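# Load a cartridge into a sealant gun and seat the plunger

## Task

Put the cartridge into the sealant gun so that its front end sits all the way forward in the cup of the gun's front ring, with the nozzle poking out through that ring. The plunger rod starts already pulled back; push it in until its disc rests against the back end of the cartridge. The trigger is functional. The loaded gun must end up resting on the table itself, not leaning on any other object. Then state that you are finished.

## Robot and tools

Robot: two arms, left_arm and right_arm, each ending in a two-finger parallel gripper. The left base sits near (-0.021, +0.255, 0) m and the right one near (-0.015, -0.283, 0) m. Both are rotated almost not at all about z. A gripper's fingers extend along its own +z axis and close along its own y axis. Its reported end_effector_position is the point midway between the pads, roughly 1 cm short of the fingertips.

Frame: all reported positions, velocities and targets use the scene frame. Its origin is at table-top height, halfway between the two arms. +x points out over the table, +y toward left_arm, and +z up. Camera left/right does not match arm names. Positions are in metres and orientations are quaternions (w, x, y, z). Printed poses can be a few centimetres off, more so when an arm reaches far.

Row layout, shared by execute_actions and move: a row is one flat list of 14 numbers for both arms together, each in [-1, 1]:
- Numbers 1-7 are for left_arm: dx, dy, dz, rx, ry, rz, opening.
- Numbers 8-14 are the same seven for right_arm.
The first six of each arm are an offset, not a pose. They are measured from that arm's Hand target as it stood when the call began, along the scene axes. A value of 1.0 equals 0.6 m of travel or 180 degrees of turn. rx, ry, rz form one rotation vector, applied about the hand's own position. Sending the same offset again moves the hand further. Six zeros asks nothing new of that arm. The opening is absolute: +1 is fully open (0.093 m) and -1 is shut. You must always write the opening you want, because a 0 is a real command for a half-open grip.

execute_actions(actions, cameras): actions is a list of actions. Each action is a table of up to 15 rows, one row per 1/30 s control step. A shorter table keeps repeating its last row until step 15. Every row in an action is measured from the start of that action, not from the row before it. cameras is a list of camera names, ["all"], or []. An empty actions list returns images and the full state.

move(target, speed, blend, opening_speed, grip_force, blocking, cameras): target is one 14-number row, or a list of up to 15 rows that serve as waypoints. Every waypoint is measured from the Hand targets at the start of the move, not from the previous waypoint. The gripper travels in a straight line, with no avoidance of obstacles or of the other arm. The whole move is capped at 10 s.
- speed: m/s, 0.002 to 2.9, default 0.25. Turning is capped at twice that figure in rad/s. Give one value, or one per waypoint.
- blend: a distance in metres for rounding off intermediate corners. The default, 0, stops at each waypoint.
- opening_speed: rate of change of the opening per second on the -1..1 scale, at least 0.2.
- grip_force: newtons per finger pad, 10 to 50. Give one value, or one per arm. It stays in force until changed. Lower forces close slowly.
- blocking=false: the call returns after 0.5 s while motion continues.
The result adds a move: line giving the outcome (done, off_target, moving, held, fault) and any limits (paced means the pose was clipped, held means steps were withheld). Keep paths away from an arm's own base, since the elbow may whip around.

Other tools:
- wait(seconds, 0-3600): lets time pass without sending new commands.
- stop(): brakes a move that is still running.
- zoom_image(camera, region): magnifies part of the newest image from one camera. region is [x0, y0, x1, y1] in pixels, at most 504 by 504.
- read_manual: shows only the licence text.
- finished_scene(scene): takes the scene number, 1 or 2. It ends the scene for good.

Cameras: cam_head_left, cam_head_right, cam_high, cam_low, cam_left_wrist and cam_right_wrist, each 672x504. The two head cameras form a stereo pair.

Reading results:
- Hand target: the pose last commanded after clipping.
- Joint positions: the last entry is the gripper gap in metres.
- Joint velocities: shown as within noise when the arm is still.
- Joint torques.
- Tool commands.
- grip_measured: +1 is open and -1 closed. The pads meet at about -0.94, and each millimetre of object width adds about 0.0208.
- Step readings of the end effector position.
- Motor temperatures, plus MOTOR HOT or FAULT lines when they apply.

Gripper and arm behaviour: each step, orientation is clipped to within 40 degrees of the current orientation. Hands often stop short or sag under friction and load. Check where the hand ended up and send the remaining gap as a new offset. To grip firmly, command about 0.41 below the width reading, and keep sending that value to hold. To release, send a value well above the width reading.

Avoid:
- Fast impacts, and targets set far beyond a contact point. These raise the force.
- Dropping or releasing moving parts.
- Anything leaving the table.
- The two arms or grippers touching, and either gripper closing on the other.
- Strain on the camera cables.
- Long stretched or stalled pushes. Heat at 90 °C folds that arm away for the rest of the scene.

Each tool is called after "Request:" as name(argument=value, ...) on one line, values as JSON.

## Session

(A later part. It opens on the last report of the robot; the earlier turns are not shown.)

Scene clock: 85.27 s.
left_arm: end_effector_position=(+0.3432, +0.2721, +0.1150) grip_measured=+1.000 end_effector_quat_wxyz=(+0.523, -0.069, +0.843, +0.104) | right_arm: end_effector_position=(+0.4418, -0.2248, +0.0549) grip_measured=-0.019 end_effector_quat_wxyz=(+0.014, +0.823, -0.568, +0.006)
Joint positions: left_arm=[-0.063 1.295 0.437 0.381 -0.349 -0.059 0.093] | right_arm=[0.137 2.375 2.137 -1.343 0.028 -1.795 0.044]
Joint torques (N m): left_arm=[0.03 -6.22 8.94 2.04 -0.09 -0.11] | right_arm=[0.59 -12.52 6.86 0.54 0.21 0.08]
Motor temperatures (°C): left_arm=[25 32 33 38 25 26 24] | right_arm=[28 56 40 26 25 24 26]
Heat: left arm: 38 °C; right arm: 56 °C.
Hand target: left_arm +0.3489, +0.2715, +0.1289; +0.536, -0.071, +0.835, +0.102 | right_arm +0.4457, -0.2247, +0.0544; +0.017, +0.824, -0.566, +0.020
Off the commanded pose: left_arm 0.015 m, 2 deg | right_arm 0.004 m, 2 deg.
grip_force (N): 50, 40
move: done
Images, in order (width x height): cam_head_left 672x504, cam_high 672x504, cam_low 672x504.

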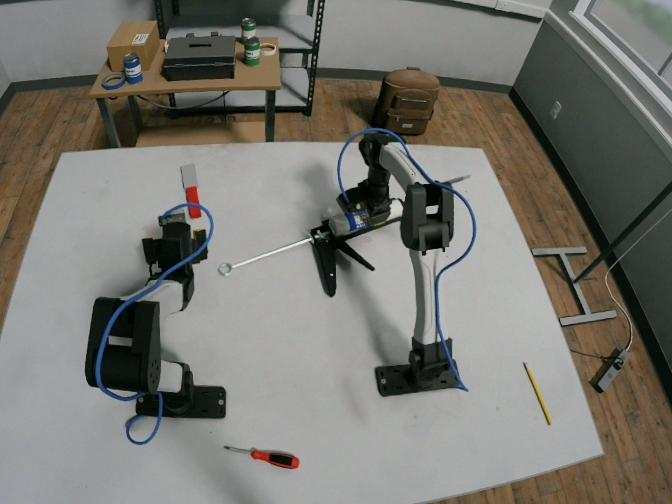

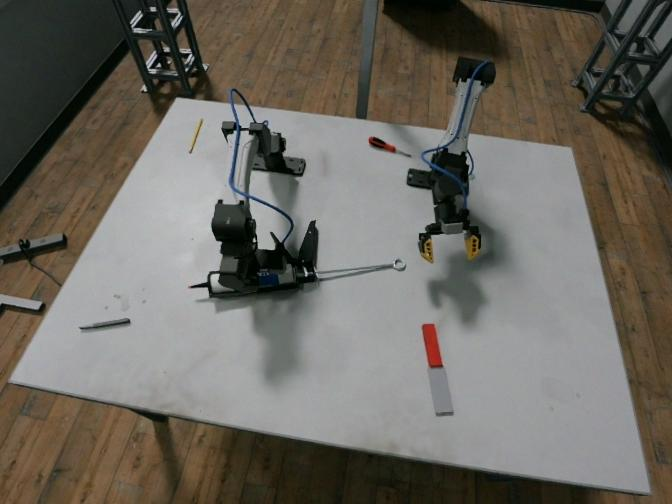

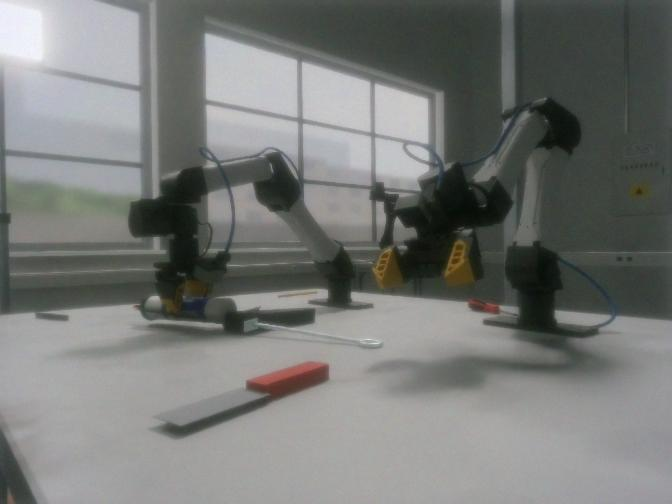

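Request:
move(target=[0,0,0,0,0,0,1,0,0,-0.0110,-0.0182,-0.0068,0,-0.5], speed=0.03, cameras=["cam_high","cam_low","cam_head_left"])

Request:
zoom_image(camera="cam_low", region=[130, 290, 170, 325])

Request:
zoom_image(camera="cam_low", region=[210, 275, 265, 340])

Request:
zoom_image(camera="cam_high", region=[190, 230, 340, 310])

Request:
zoom_image(camera="cam_head_left", region=[300, 175, 430, 270])

Scene clock: 87.00 s.
left_arm: end_effector_position=(+0.3431, +0.2721, +0.1149) grip_measured=+1.000 end_effector_quat_wxyz=(+0.523, -0.069, +0.843, +0.104) | right_arm: end_effector_position=(+0.4443, -0.2249, +0.0453) grip_measured=-0.019 end_effector_quat_wxyz=(+0.029, +0.824, -0.565, +0.028)
Joint positions: left_arm=[-0.063 1.295 0.437 0.381 -0.349 -0.059 0.093] | right_arm=[0.155 2.375 2.097 -1.293 0.081 -1.785 0.044]
Joint torques (N m): left_arm=[0.05 -6.22 8.94 2.05 -0.09 -0.11] | right_arm=[0.87 -13.71 5.65 0.59 0.32 0.18]
Motor temperatures (°C): left_arm=[25 32 33 38 25 26 24] | right_arm=[28 56 40 26 25 24 26]
Heat: left arm: 38 °C; right arm: 56 °C.
Hand target: left_arm +0.3489, +0.2715, +0.1288; +0.536, -0.071, +0.835, +0.102 | right_arm +0.4456, -0.2248, +0.0477; +0.035, +0.823, -0.566, +0.045
Off the commanded pose: left_arm 0.015 m, 2 deg | right_arm 0.003 m, 2 deg.
grip_force (N): 50, 40
move: done
Images, in order (width x height): cam_head_left 672x504, cam_high 672x504, cam_low 672x504.

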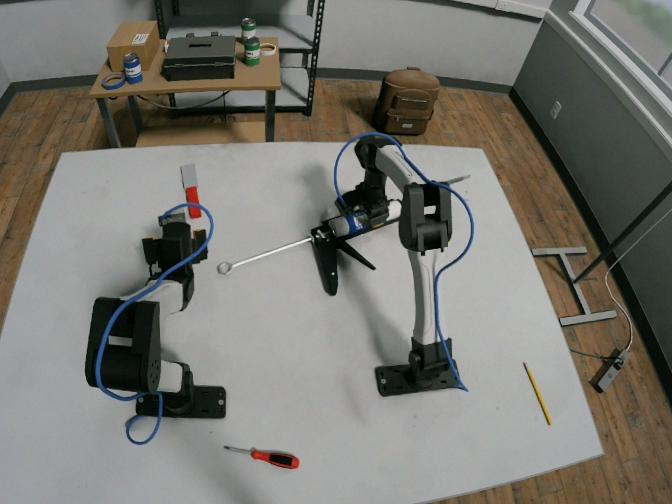

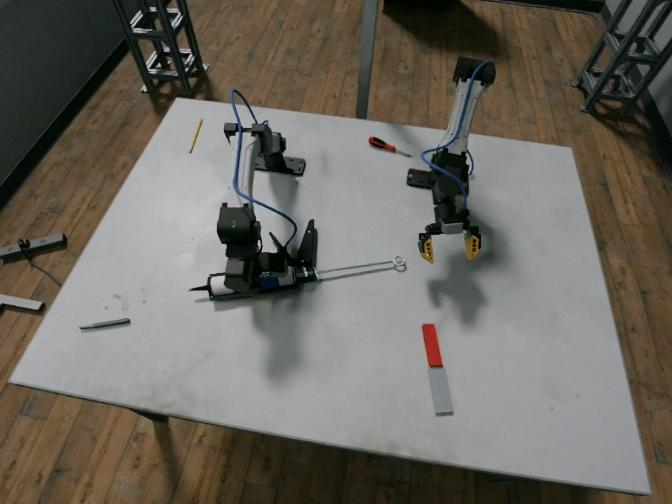

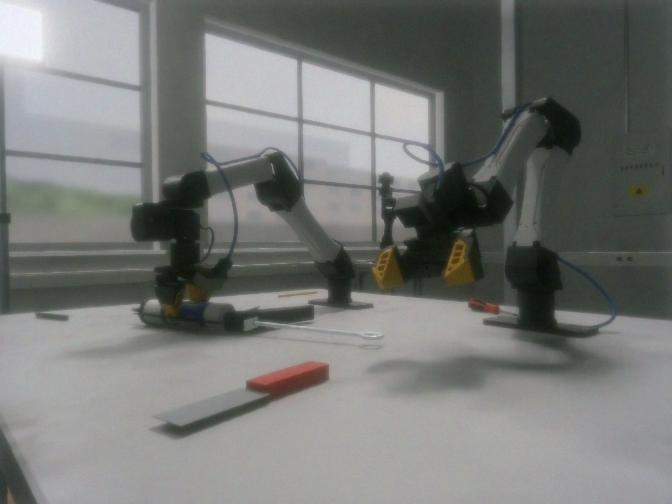

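Scaled by 12.600 from the camera's image (finer frame: 960x720).

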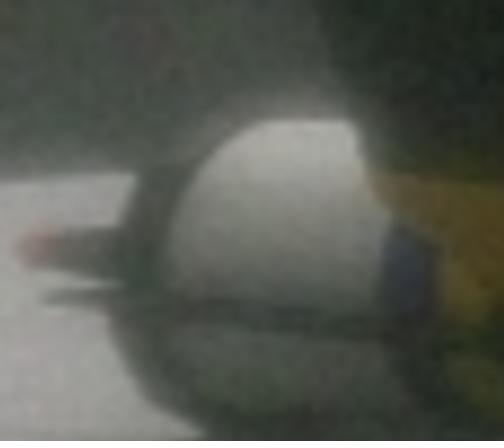

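Scaled by 7.754 from the camera's image (finer frame: 960x720).

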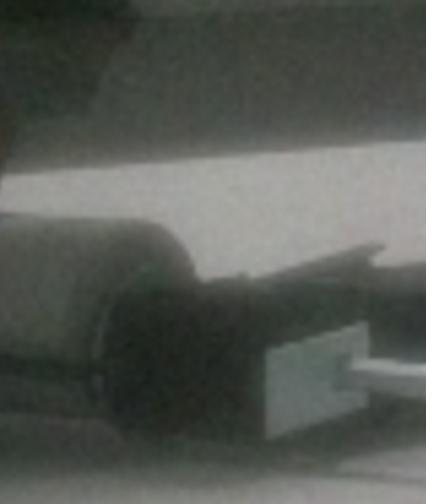

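Scaled by 3.360 from the camera's image (finer frame: 960x720).

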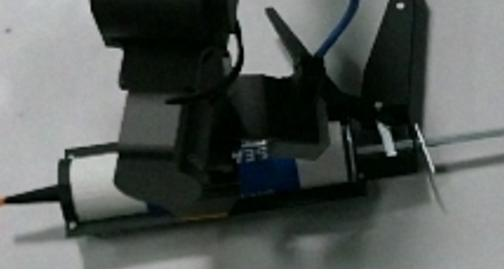

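Scaled by 3.877 from the camera's image (finer frame: 960x720).

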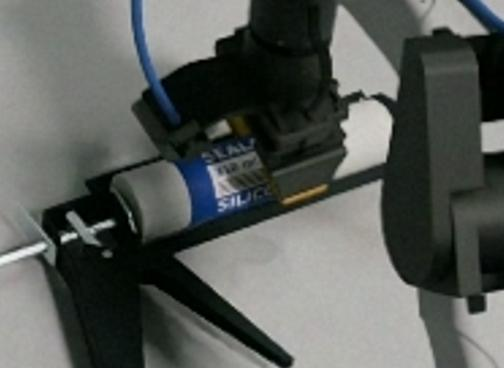

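Request:
move(target=[0,0,0,0,0,0,1,0,0,-0.0060,-0.0130,-0.0049,0,-0.5], speed=0.03, cameras=["cam_high","cam_low","cam_head_left"])

Request:
zoom_image(camera="cam_low", region=[130, 290, 170, 325])

Request:
zoom_image(camera="cam_low", region=[210, 275, 265, 340])

Request:
zoom_image(camera="cam_high", region=[190, 260, 250, 310])

Request:
zoom_image(camera="cam_head_left", region=[300, 175, 430, 270])

Scene clock: 88.43 s.
left_arm: end_effector_position=(+0.3431, +0.2721, +0.1149) grip_measured=+1.000 end_effector_quat_wxyz=(+0.523, -0.069, +0.843, +0.104) | right_arm: end_effector_position=(+0.4453, -0.2242, +0.0435) grip_measured=-0.020 end_effector_quat_wxyz=(+0.039, +0.823, -0.564, +0.045)
Joint positions: left_arm=[-0.063 1.295 0.437 0.381 -0.349 -0.059 0.093] | right_arm=[0.17 2.367 2.074 -1.267 0.119 -1.771 0.044]
Joint torques (N m): left_arm=[0.05 -6.22 8.94 2.05 -0.09 -0.11] | right_arm=[0.87 -13.7 4.98 0.62 0.41 0.21]
Motor temperatures (°C): left_arm=[25 32 33 38 25 26 24] | right_arm=[28 56 40 26 25 24 26]
Heat: left arm: 38 °C; right arm: 56 °C.
Hand target: left_arm +0.3489, +0.2715, +0.1288; +0.536, -0.071, +0.835, +0.102 | right_arm +0.4456, -0.2249, +0.0440; +0.047, +0.821, -0.565, +0.062
Off the commanded pose: left_arm 0.015 m, 2 deg | right_arm 0.001 m, 2 deg.
grip_force (N): 50, 40
move: done
Images, in order (width x height): cam_head_left 672x504, cam_high 672x504, cam_low 672x504.

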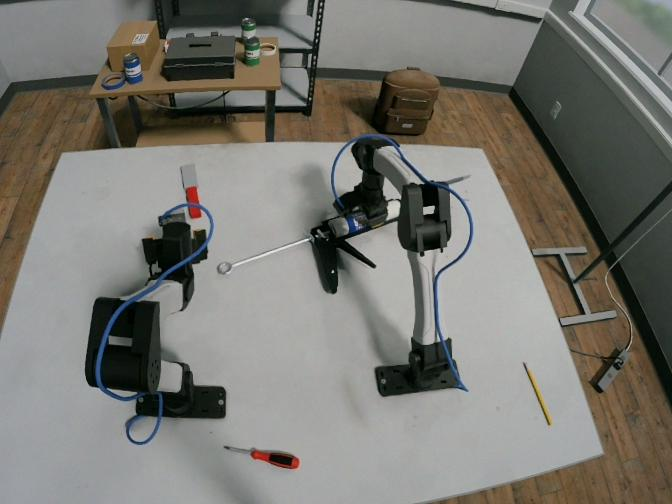

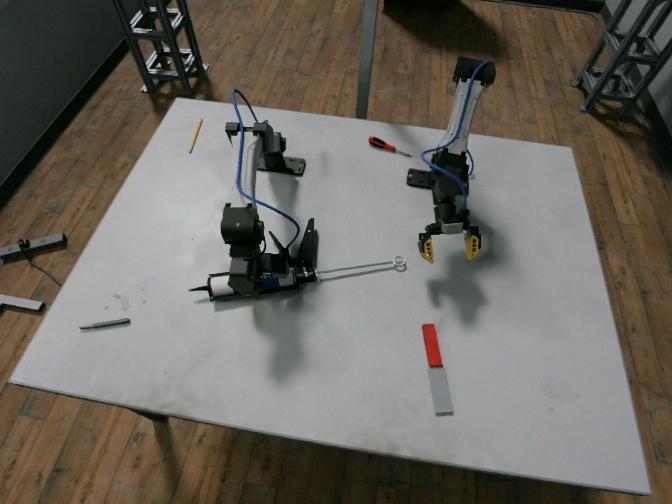

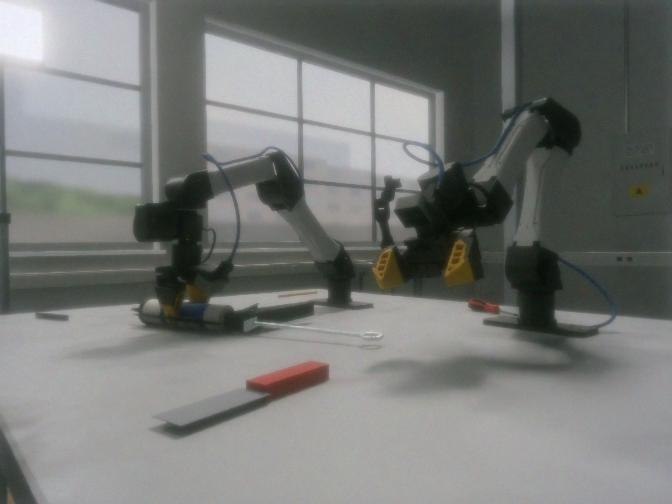

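Scaled by 12.600 from the camera's image (finer frame: 960x720).

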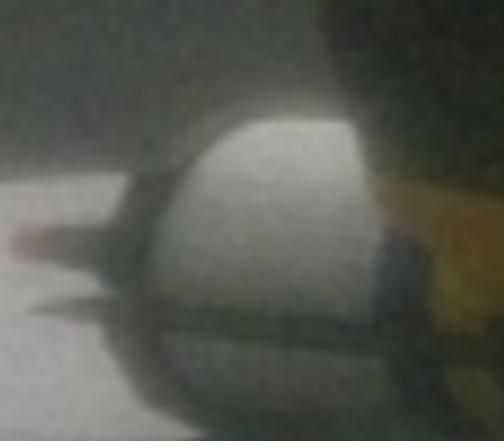

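Scaled by 7.754 from the camera's image (finer frame: 960x720).

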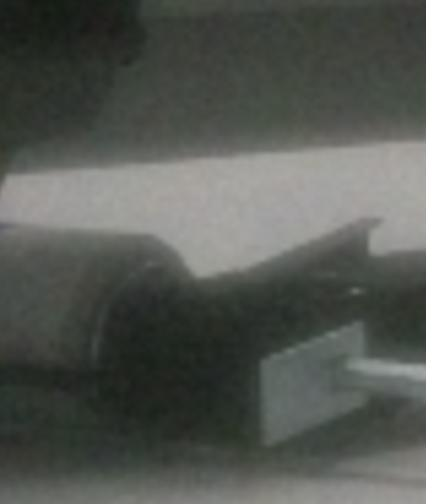

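Scaled by 8.400 from the camera's image (finer frame: 960x720).

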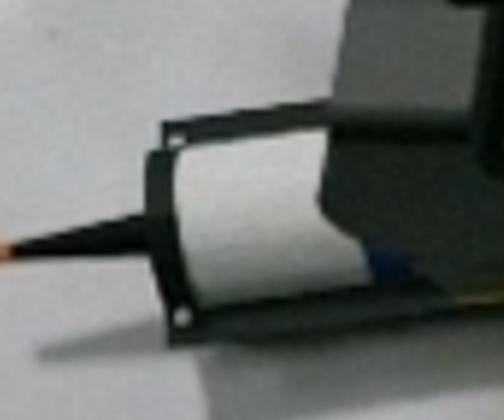

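Scaled by 3.877 from the camera's image (finer frame: 960x720).

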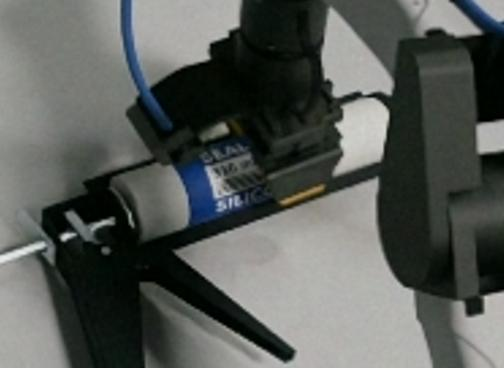

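Request:
move(target=[0,0,0,0,0,0,1,0.0076,-0.0203,0,0,0,0,-0.5], speed=0.03, cameras=["cam_high","cam_low","cam_head_left"])

Request:
zoom_image(camera="cam_low", region=[130, 290, 170, 325])

Request:
zoom_image(camera="cam_low", region=[210, 275, 265, 340])

Request:
zoom_image(camera="cam_high", region=[180, 240, 300, 310])

Request:
zoom_image(camera="cam_head_left", region=[300, 175, 430, 270])

Scene clock: 89.30 s.
left_arm: end_effector_position=(+0.3431, +0.2721, +0.1149) grip_measured=+1.000 end_effector_quat_wxyz=(+0.523, -0.069, +0.843, +0.104) | right_arm: end_effector_position=(+0.4456, -0.2267, +0.0435) grip_measured=-0.020 end_effector_quat_wxyz=(+0.039, +0.823, -0.565, +0.045)
Joint positions: left_arm=[-0.063 1.295 0.437 0.381 -0.349 -0.059 0.093] | right_arm=[0.165 2.367 2.074 -1.267 0.119 -1.774 0.044]
Joint torques (N m): left_arm=[0.05 -6.2 8.94 2.05 -0.09 -0.11] | right_arm=[-1.02 -12.86 6.63 0.64 0.43 -0.07]
Motor temperatures (°C): left_arm=[25 32 33 38 25 26 24] | right_arm=[28 56 40 26 25 24 26]
Heat: left arm: 38 °C; right arm: 56 °C.
Hand target: left_arm +0.3489, +0.2715, +0.1288; +0.536, -0.071, +0.835, +0.102 | right_arm +0.4501, -0.2370, +0.0440; +0.047, +0.821, -0.565, +0.062
Off the commanded pose: left_arm 0.015 m, 2 deg | right_arm 0.011 m, 2 deg.
grip_force (N): 50, 40
move: off_target (right_arm)
Images, in order (width x height): cam_head_left 672x504, cam_high 672x504, cam_low 672x504.

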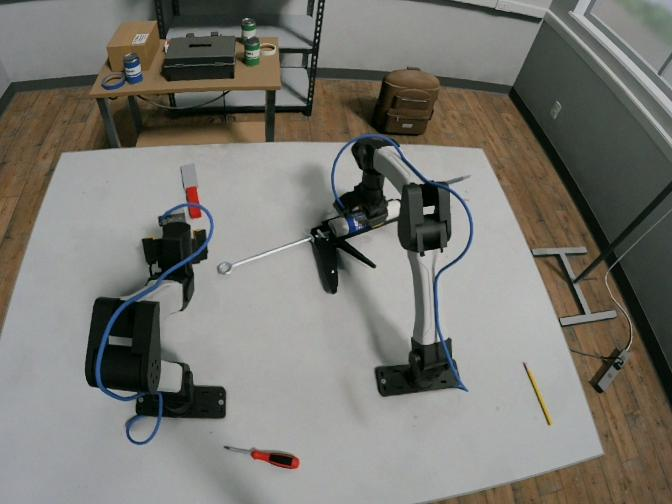

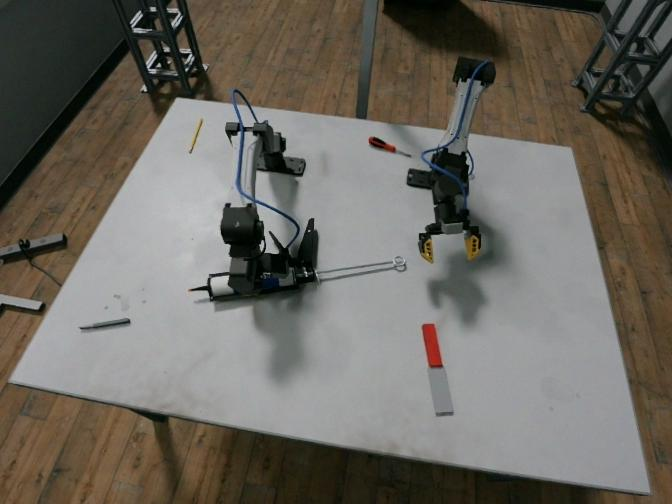

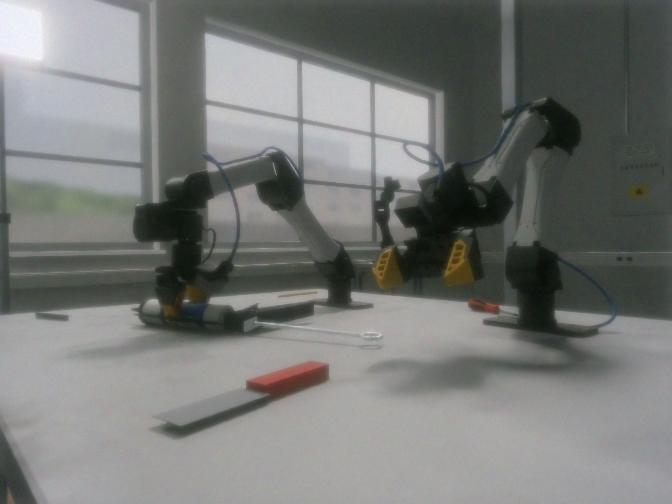

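Scaled by 12.600 from the camera's image (finer frame: 960x720).

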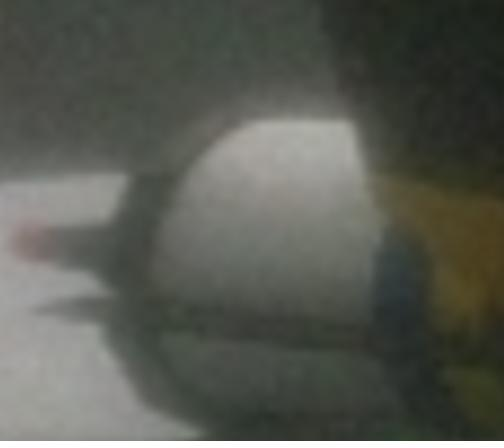

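Scaled by 7.754 from the camera's image (finer frame: 960x720).

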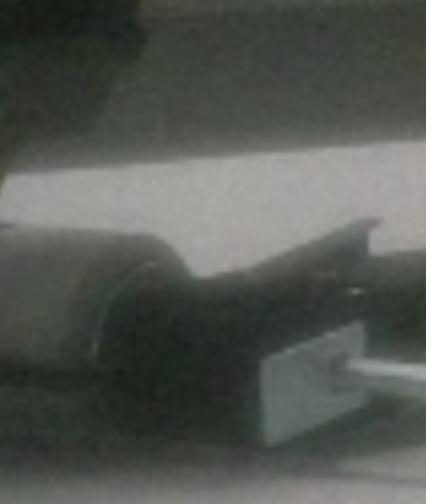

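Scaled by 4.200 from the camera's image (finer frame: 960x720).

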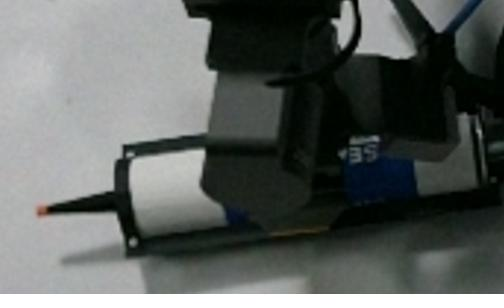

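Scaled by 3.877 from the camera's image (finer frame: 960x720).

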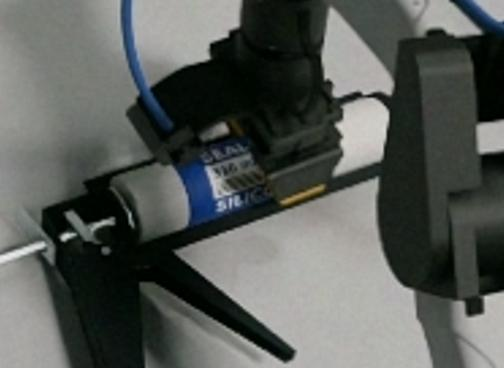

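Request:
execute_actions(actions=[])

Request:
zoom_image(camera="cam_high", region=[180, 240, 300, 310])

Request:
zoom_image(camera="cam_low", region=[100, 240, 360, 380])

Scene clock: 89.73 s.
left_arm: end_effector_position=(+0.3431, +0.2721, +0.1149) grip_measured=+1.000 end_effector_quat_wxyz=(+0.523, -0.069, +0.843, +0.104) | right_arm: end_effector_position=(+0.4456, -0.2267, +0.0435) grip_measured=-0.020 end_effector_quat_wxyz=(+0.039, +0.823, -0.565, +0.045)
Joint positions: left_arm=[-0.063 1.295 0.437 0.381 -0.349 -0.059 0.093] | right_arm=[0.165 2.367 2.074 -1.267 0.119 -1.774 0.044]
Joint velocities: within noise
Joint torques (N m): left_arm=[0.08 -6.22 8.94 2.05 -0.09 -0.11] | right_arm=[-0.72 -12.79 6.52 0.65 0.4 -0.02]
Motor temperatures (°C): left_arm=[25 32 33 38 25 26 24] | right_arm=[28 55 40 26 25 24 26]
Heat: left arm: 38 °C; right arm: 55 °C.
Hand target: left_arm +0.3489, +0.2715, +0.1288; +0.536, -0.071, +0.835, +0.102 | right_arm +0.4501, -0.2370, +0.0440; +0.047, +0.821, -0.565, +0.062
Tool commands: left_gripper/opening=+1.0 right_gripper/opening=-0.5
Off the commanded pose: left_arm 0.015 m, 2 deg | right_arm 0.011 m, 2 deg.
grip_force (N): 50, 40
camera_calibration:
cam_left_wrist: T_world_to_cam=[[0.24141, -0.96518, -0.10073, 0.19143], [-0.76984, -0.12728, -0.62541, 0.40704], [0.59081, 0.22853, -0.77377, -0.08994]] pos_world=[0.32028, 0.25713, 0.20426]
cam_right_wrist: T_world_to_cam=[[0.93327, 0.35806, -0.02816, -0.33277], [0.31693, -0.78413, 0.53357, -0.30507], [0.16897, -0.50689, -0.84529, -0.06787]] pos_world=[0.41872, -0.15446, 0.09604]

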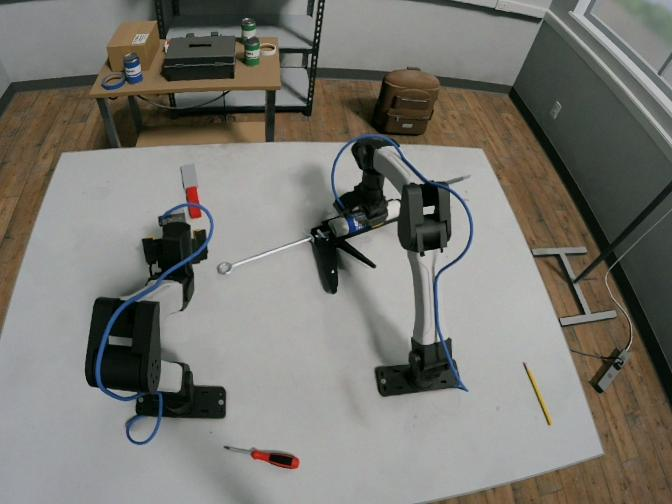

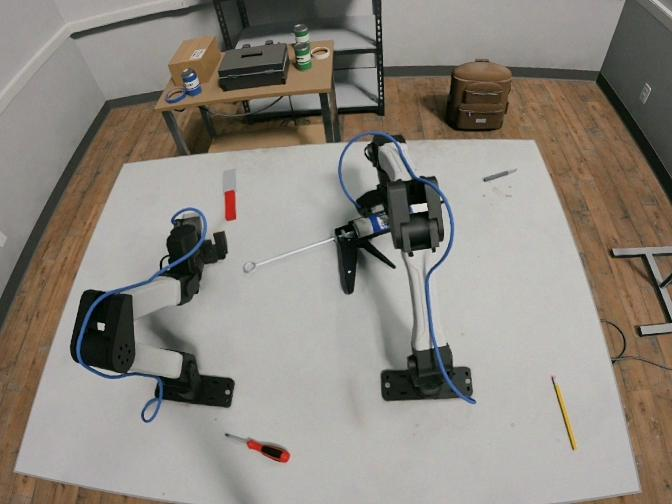

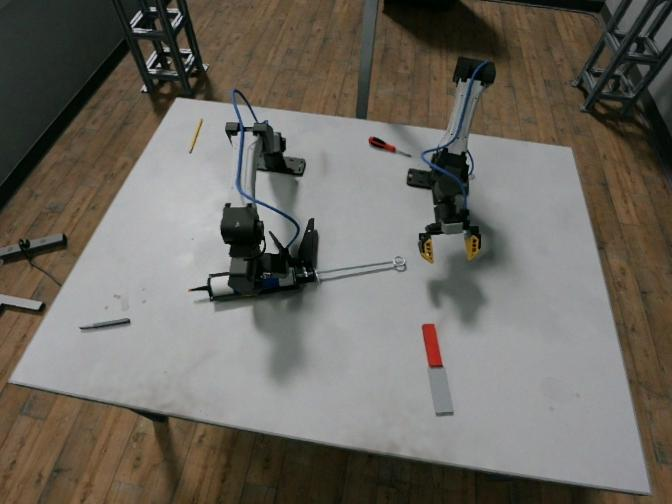

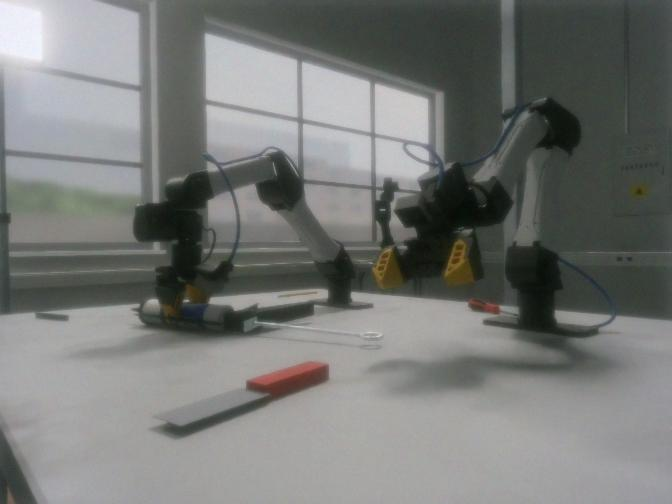

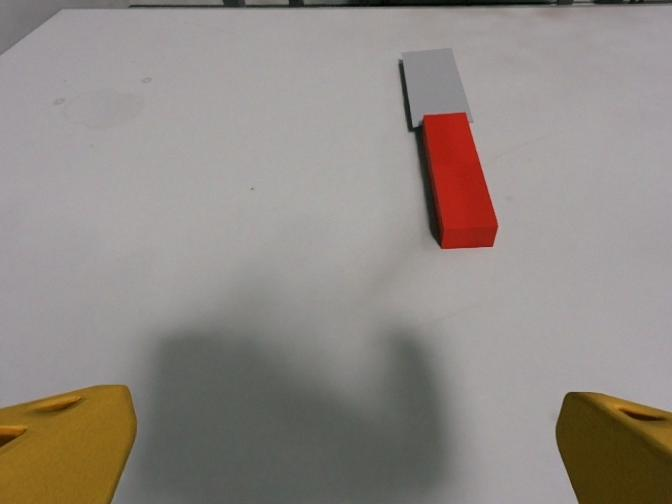

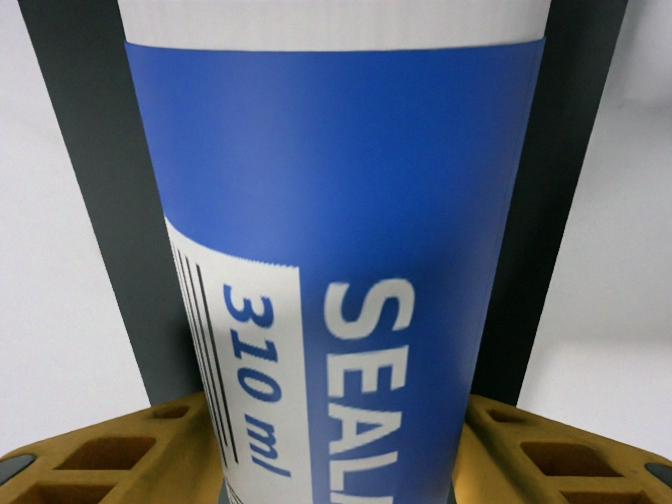

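Scaled by 4.200 from the camera's image (finer frame: 960x720).

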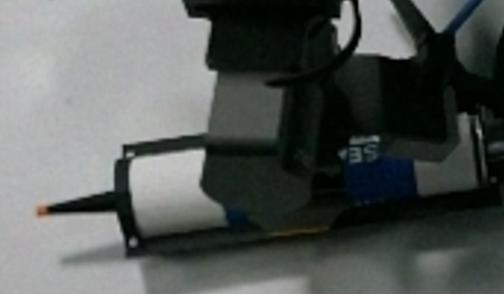

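Scaled by 1.938 from the camera's image (finer frame: 960x720).

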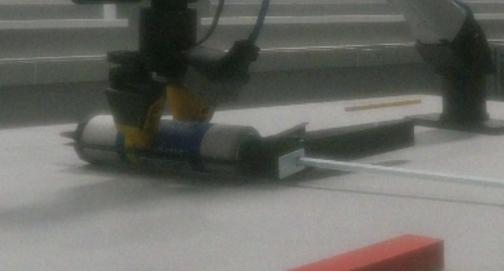

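Request:
move(target=[0,0,0,0,0,0,1,0.0035,-0.0094,0,0,0,0,-0.5], speed=0.05, cameras=["cam_high","cam_low"])

Request:
zoom_image(camera="cam_high", region=[180, 240, 300, 310])

Request:
zoom_image(camera="cam_low", region=[130, 290, 170, 325])

Request:
zoom_image(camera="cam_low", region=[210, 275, 265, 340])

Scene clock: 90.40 s.
left_arm: end_effector_position=(+0.3431, +0.2721, +0.1149) grip_measured=+1.000 end_effector_quat_wxyz=(+0.523, -0.069, +0.843, +0.104) | right_arm: end_effector_position=(+0.4455, -0.2271, +0.0433) grip_measured=-0.020 end_effector_quat_wxyz=(+0.035, +0.823, -0.565, +0.040)
Joint positions: left_arm=[-0.063 1.295 0.437 0.381 -0.349 -0.059 0.093] | right_arm=[0.159 2.367 2.074 -1.267 0.106 -1.781 0.044]
Joint torques (N m): left_arm=[0.05 -6.2 8.96 2.05 -0.09 -0.11] | right_arm=[-1.62 -12.38 7.28 0.6 0.52 -0.11]
Motor temperatures (°C): left_arm=[25 32 33 38 25 26 24] | right_arm=[28 55 40 26 25 24 26]
Heat: left arm: 38 °C; right arm: 55 °C.
Hand target: left_arm +0.3489, +0.2715, +0.1288; +0.536, -0.071, +0.835, +0.102 | right_arm +0.4522, -0.2427, +0.0440; +0.047, +0.821, -0.565, +0.062
Off the commanded pose: left_arm 0.015 m, 2 deg | right_arm 0.017 m, 3 deg.
grip_force (N): 50, 40
move: off_target (right_arm)

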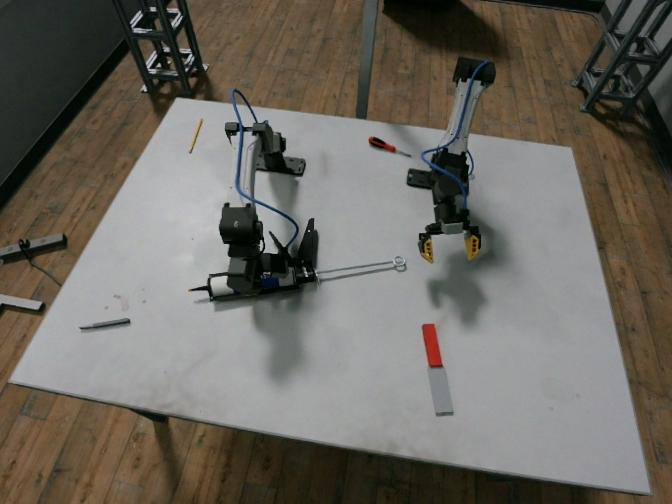

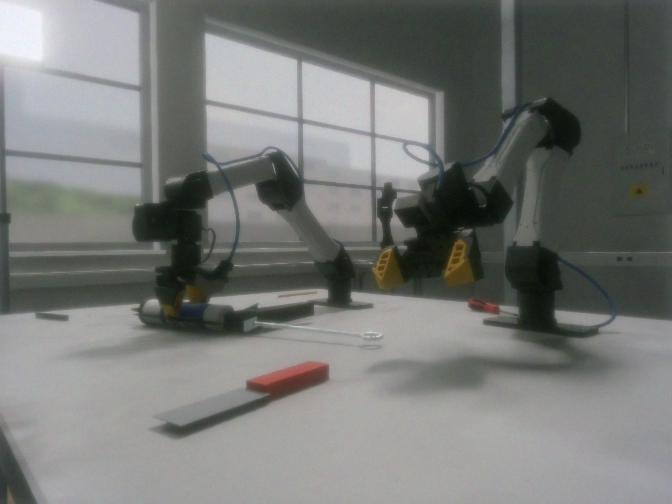

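Scaled by 4.200 from the camera's image (finer frame: 960x720).

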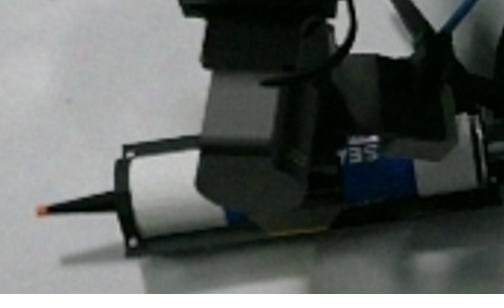

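Scaled by 12.600 from the camera's image (finer frame: 960x720).

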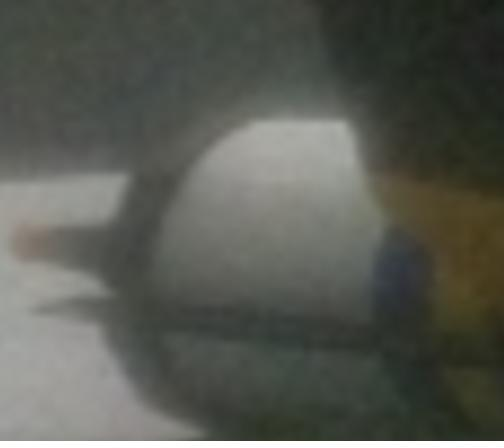

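Scaled by 7.754 from the camera's image (finer frame: 960x720).

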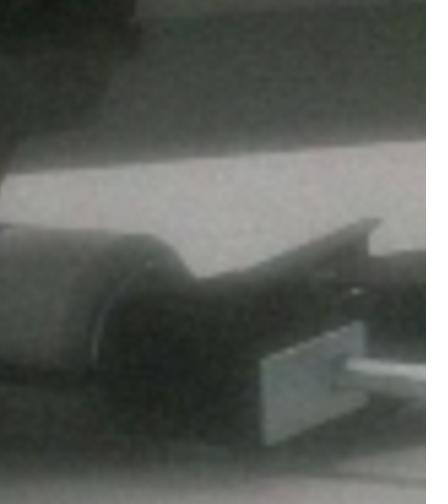

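Request:
move(target=[0,0,0,0,0,0,1,0.0047,-0.0125,0,0,0,0,-0.5], speed=0.05, cameras=["cam_high","cam_low"])

Request:
zoom_image(camera="cam_high", region=[180, 240, 300, 310])

Request:
zoom_image(camera="cam_low", region=[130, 290, 170, 325])

Request:
zoom_image(camera="cam_low", region=[210, 275, 265, 340])

Scene clock: 91.20 s.
left_arm: end_effector_position=(+0.3431, +0.2721, +0.1149) grip_measured=+1.000 end_effector_quat_wxyz=(+0.523, -0.069, +0.843, +0.104) | right_arm: end_effector_position=(+0.4457, -0.2276, +0.0432) grip_measured=-0.020 end_effector_quat_wxyz=(+0.028, +0.824, -0.564, +0.033)
Joint positions: left_arm=[-0.063 1.295 0.437 0.381 -0.349 -0.059 0.093] | right_arm=[0.151 2.367 2.074 -1.267 0.086 -1.791 0.044]
Joint torques (N m): left_arm=[0.06 -6.2 8.94 2.05 -0.09 -0.11] | right_arm=[-2.25 -11.74 8.38 0.55 0.74 -0.14]
Motor temperatures (°C): left_arm=[25 32 33 38 25 26 24] | right_arm=[28 55 40 26 25 24 26]
Heat: left arm: 38 °C; right arm: 55 °C.
Hand target: left_arm +0.3489, +0.2715, +0.1288; +0.536, -0.071, +0.835, +0.102 | right_arm +0.4550, -0.2501, +0.0440; +0.047, +0.821, -0.565, +0.062
Off the commanded pose: left_arm 0.015 m, 2 deg | right_arm 0.024 m, 4 deg.
grip_force (N): 50, 40
move: off_target (right_arm)

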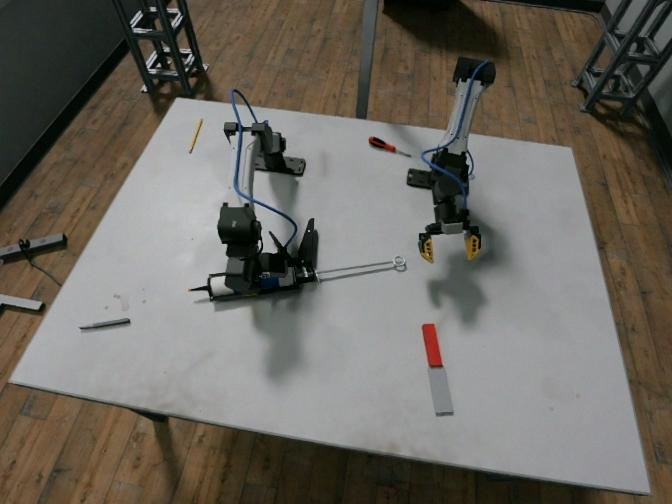

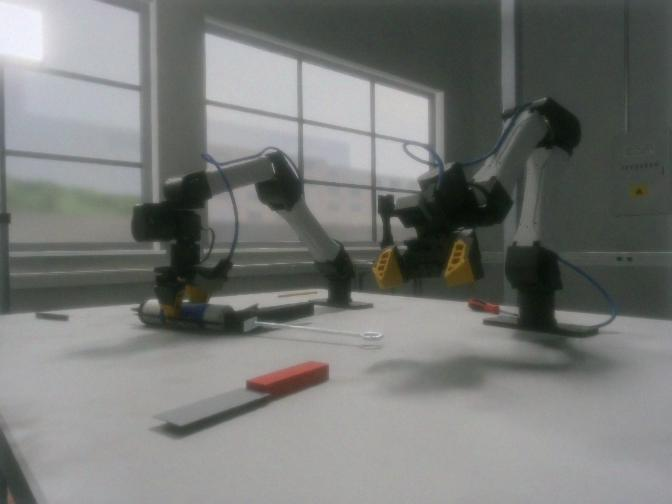

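Scaled by 4.200 from the camera's image (finer frame: 960x720).

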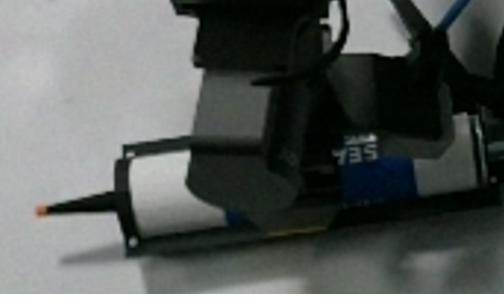

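Scaled by 12.600 from the camera's image (finer frame: 960x720).

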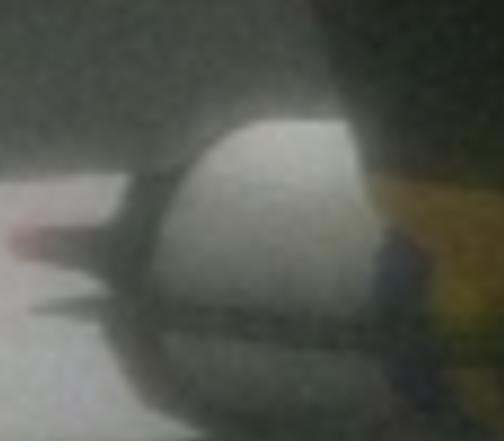

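Scaled by 7.754 from the camera's image (finer frame: 960x720).

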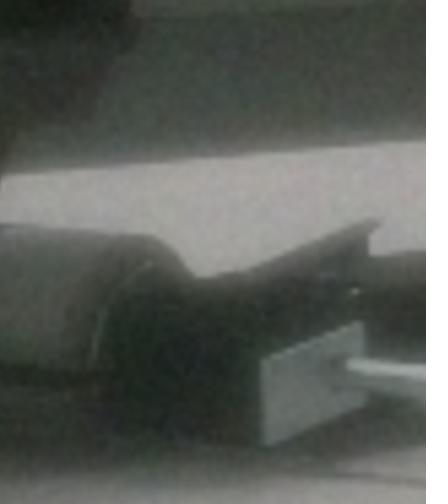

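Request:
move(target=[0,0,0,0,0,0,1,-0.0064,0.0172,0,0,0,0,-0.5], speed=0.1)

Request:
move(target=[0,0,0,0,0,0,1,0,0,0,0,0,0,0.3], opening_speed=0.6, cameras=["cam_high","cam_low"])

Request:
zoom_image(camera="cam_high", region=[180, 240, 300, 310])

Request:
zoom_image(camera="cam_low", region=[130, 290, 170, 325])

Request:
zoom_image(camera="cam_low", region=[210, 275, 265, 340])

Scene clock: 91.90 s.
left_arm: end_effector_position=(+0.3431, +0.2721, +0.1149) grip_measured=+1.000 end_effector_quat_wxyz=(+0.523, -0.069, +0.843, +0.104) | right_arm: end_effector_position=(+0.4457, -0.2274, +0.0432) grip_measured=-0.020 end_effector_quat_wxyz=(+0.028, +0.824, -0.564, +0.033)
Joint positions: left_arm=[-0.063 1.295 0.437 0.381 -0.349 -0.059 0.093] | right_arm=[0.151 2.367 2.074 -1.267 0.086 -1.79 0.044]
Joint torques (N m): left_arm=[0.05 -6.22 8.94 2.05 -0.09 -0.11] | right_arm=[-0.51 -12.45 7.05 0.6 0.66 0.01]
Motor temperatures (°C): left_arm=[25 32 33 38 25 26 24] | right_arm=[28 55 40 26 25 24 26]
Heat: left arm: 38 °C; right arm: 55 °C.
Hand target: left_arm +0.3489, +0.2715, +0.1288; +0.536, -0.071, +0.835, +0.102 | right_arm +0.4512, -0.2399, +0.0440; +0.047, +0.821, -0.565, +0.062
Off the commanded pose: left_arm 0.015 m, 2 deg | right_arm 0.014 m, 4 deg.
grip_force (N): 50, 40
move: off_target (right_arm)

Scene clock: 93.50 s.
left_arm: end_effector_position=(+0.3431, +0.2721, +0.1149) grip_measured=+1.000 end_effector_quat_wxyz=(+0.523, -0.069, +0.843, +0.104) | right_arm: end_effector_position=(+0.4427, -0.2298, +0.0445) grip_measured=+0.298 end_effector_quat_wxyz=(+0.036, +0.824, -0.565, +0.033)
Joint positions: left_arm=[-0.063 1.295 0.437 0.381 -0.349 -0.059 0.093] | right_arm=[0.151 2.364 2.074 -1.282 0.098 -1.788 0.06]
Joint torques (N m): left_arm=[0.06 -6.2 8.95 2.05 -0.1 -0.11] | right_arm=[-0.38 -12.27 7.09 0.72 0.6 0.05]
Motor temperatures (°C): left_arm=[25 32 33 38 25 26 24] | right_arm=[28 55 40 26 25 24 26]
Heat: left arm: 38 °C; right arm: 55 °C.
Hand target: left_arm +0.3489, +0.2715, +0.1288; +0.536, -0.071, +0.835, +0.102 | right_arm +0.4512, -0.2398, +0.0440; +0.047, +0.821, -0.565, +0.062
Off the commanded pose: left_arm 0.015 m, 2 deg | right_arm 0.013 m, 4 deg.
grip_force (N): 50, 40
move: done

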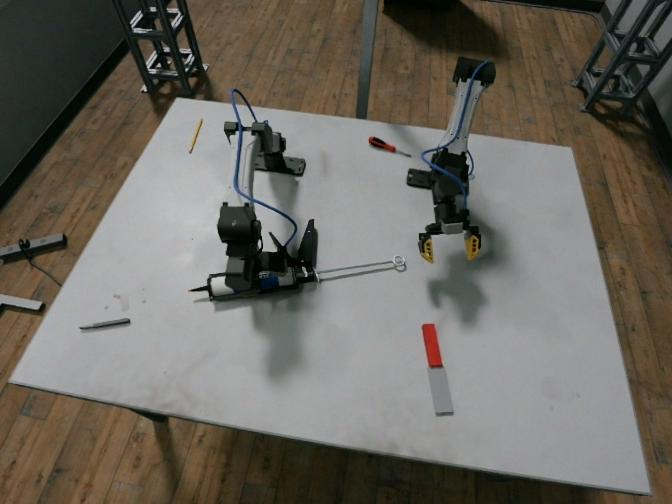

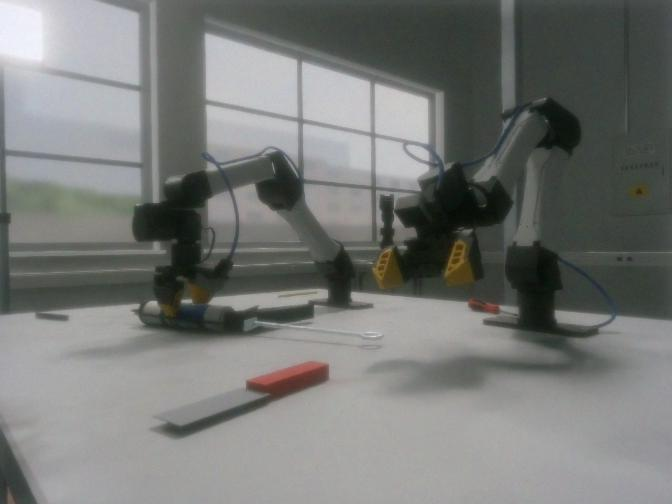

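Scaled by 4.200 from the camera's image (finer frame: 960x720).

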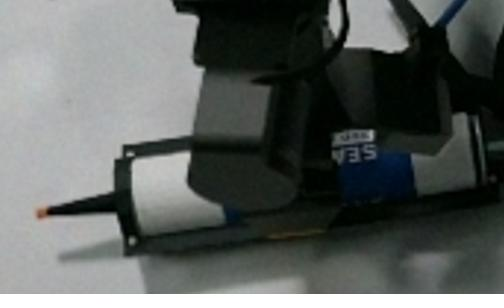

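Scaled by 12.600 from the camera's image (finer frame: 960x720).

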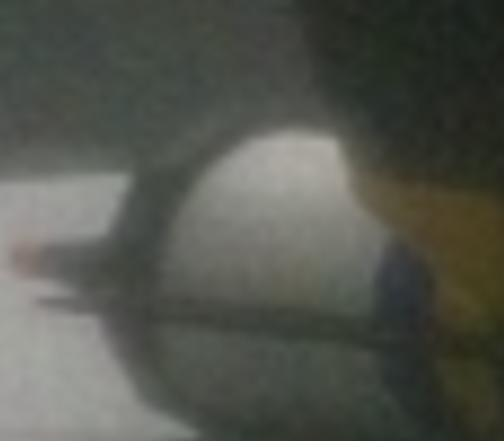

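Scaled by 7.754 from the camera's image (finer frame: 960x720).

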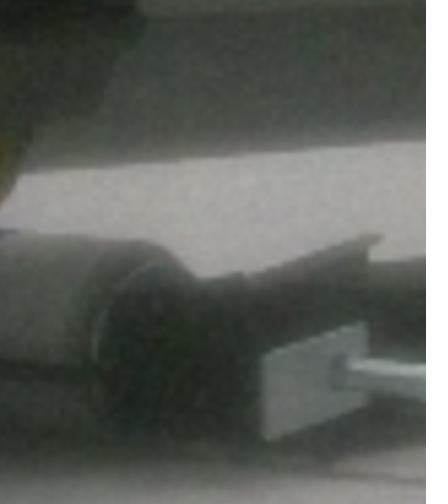

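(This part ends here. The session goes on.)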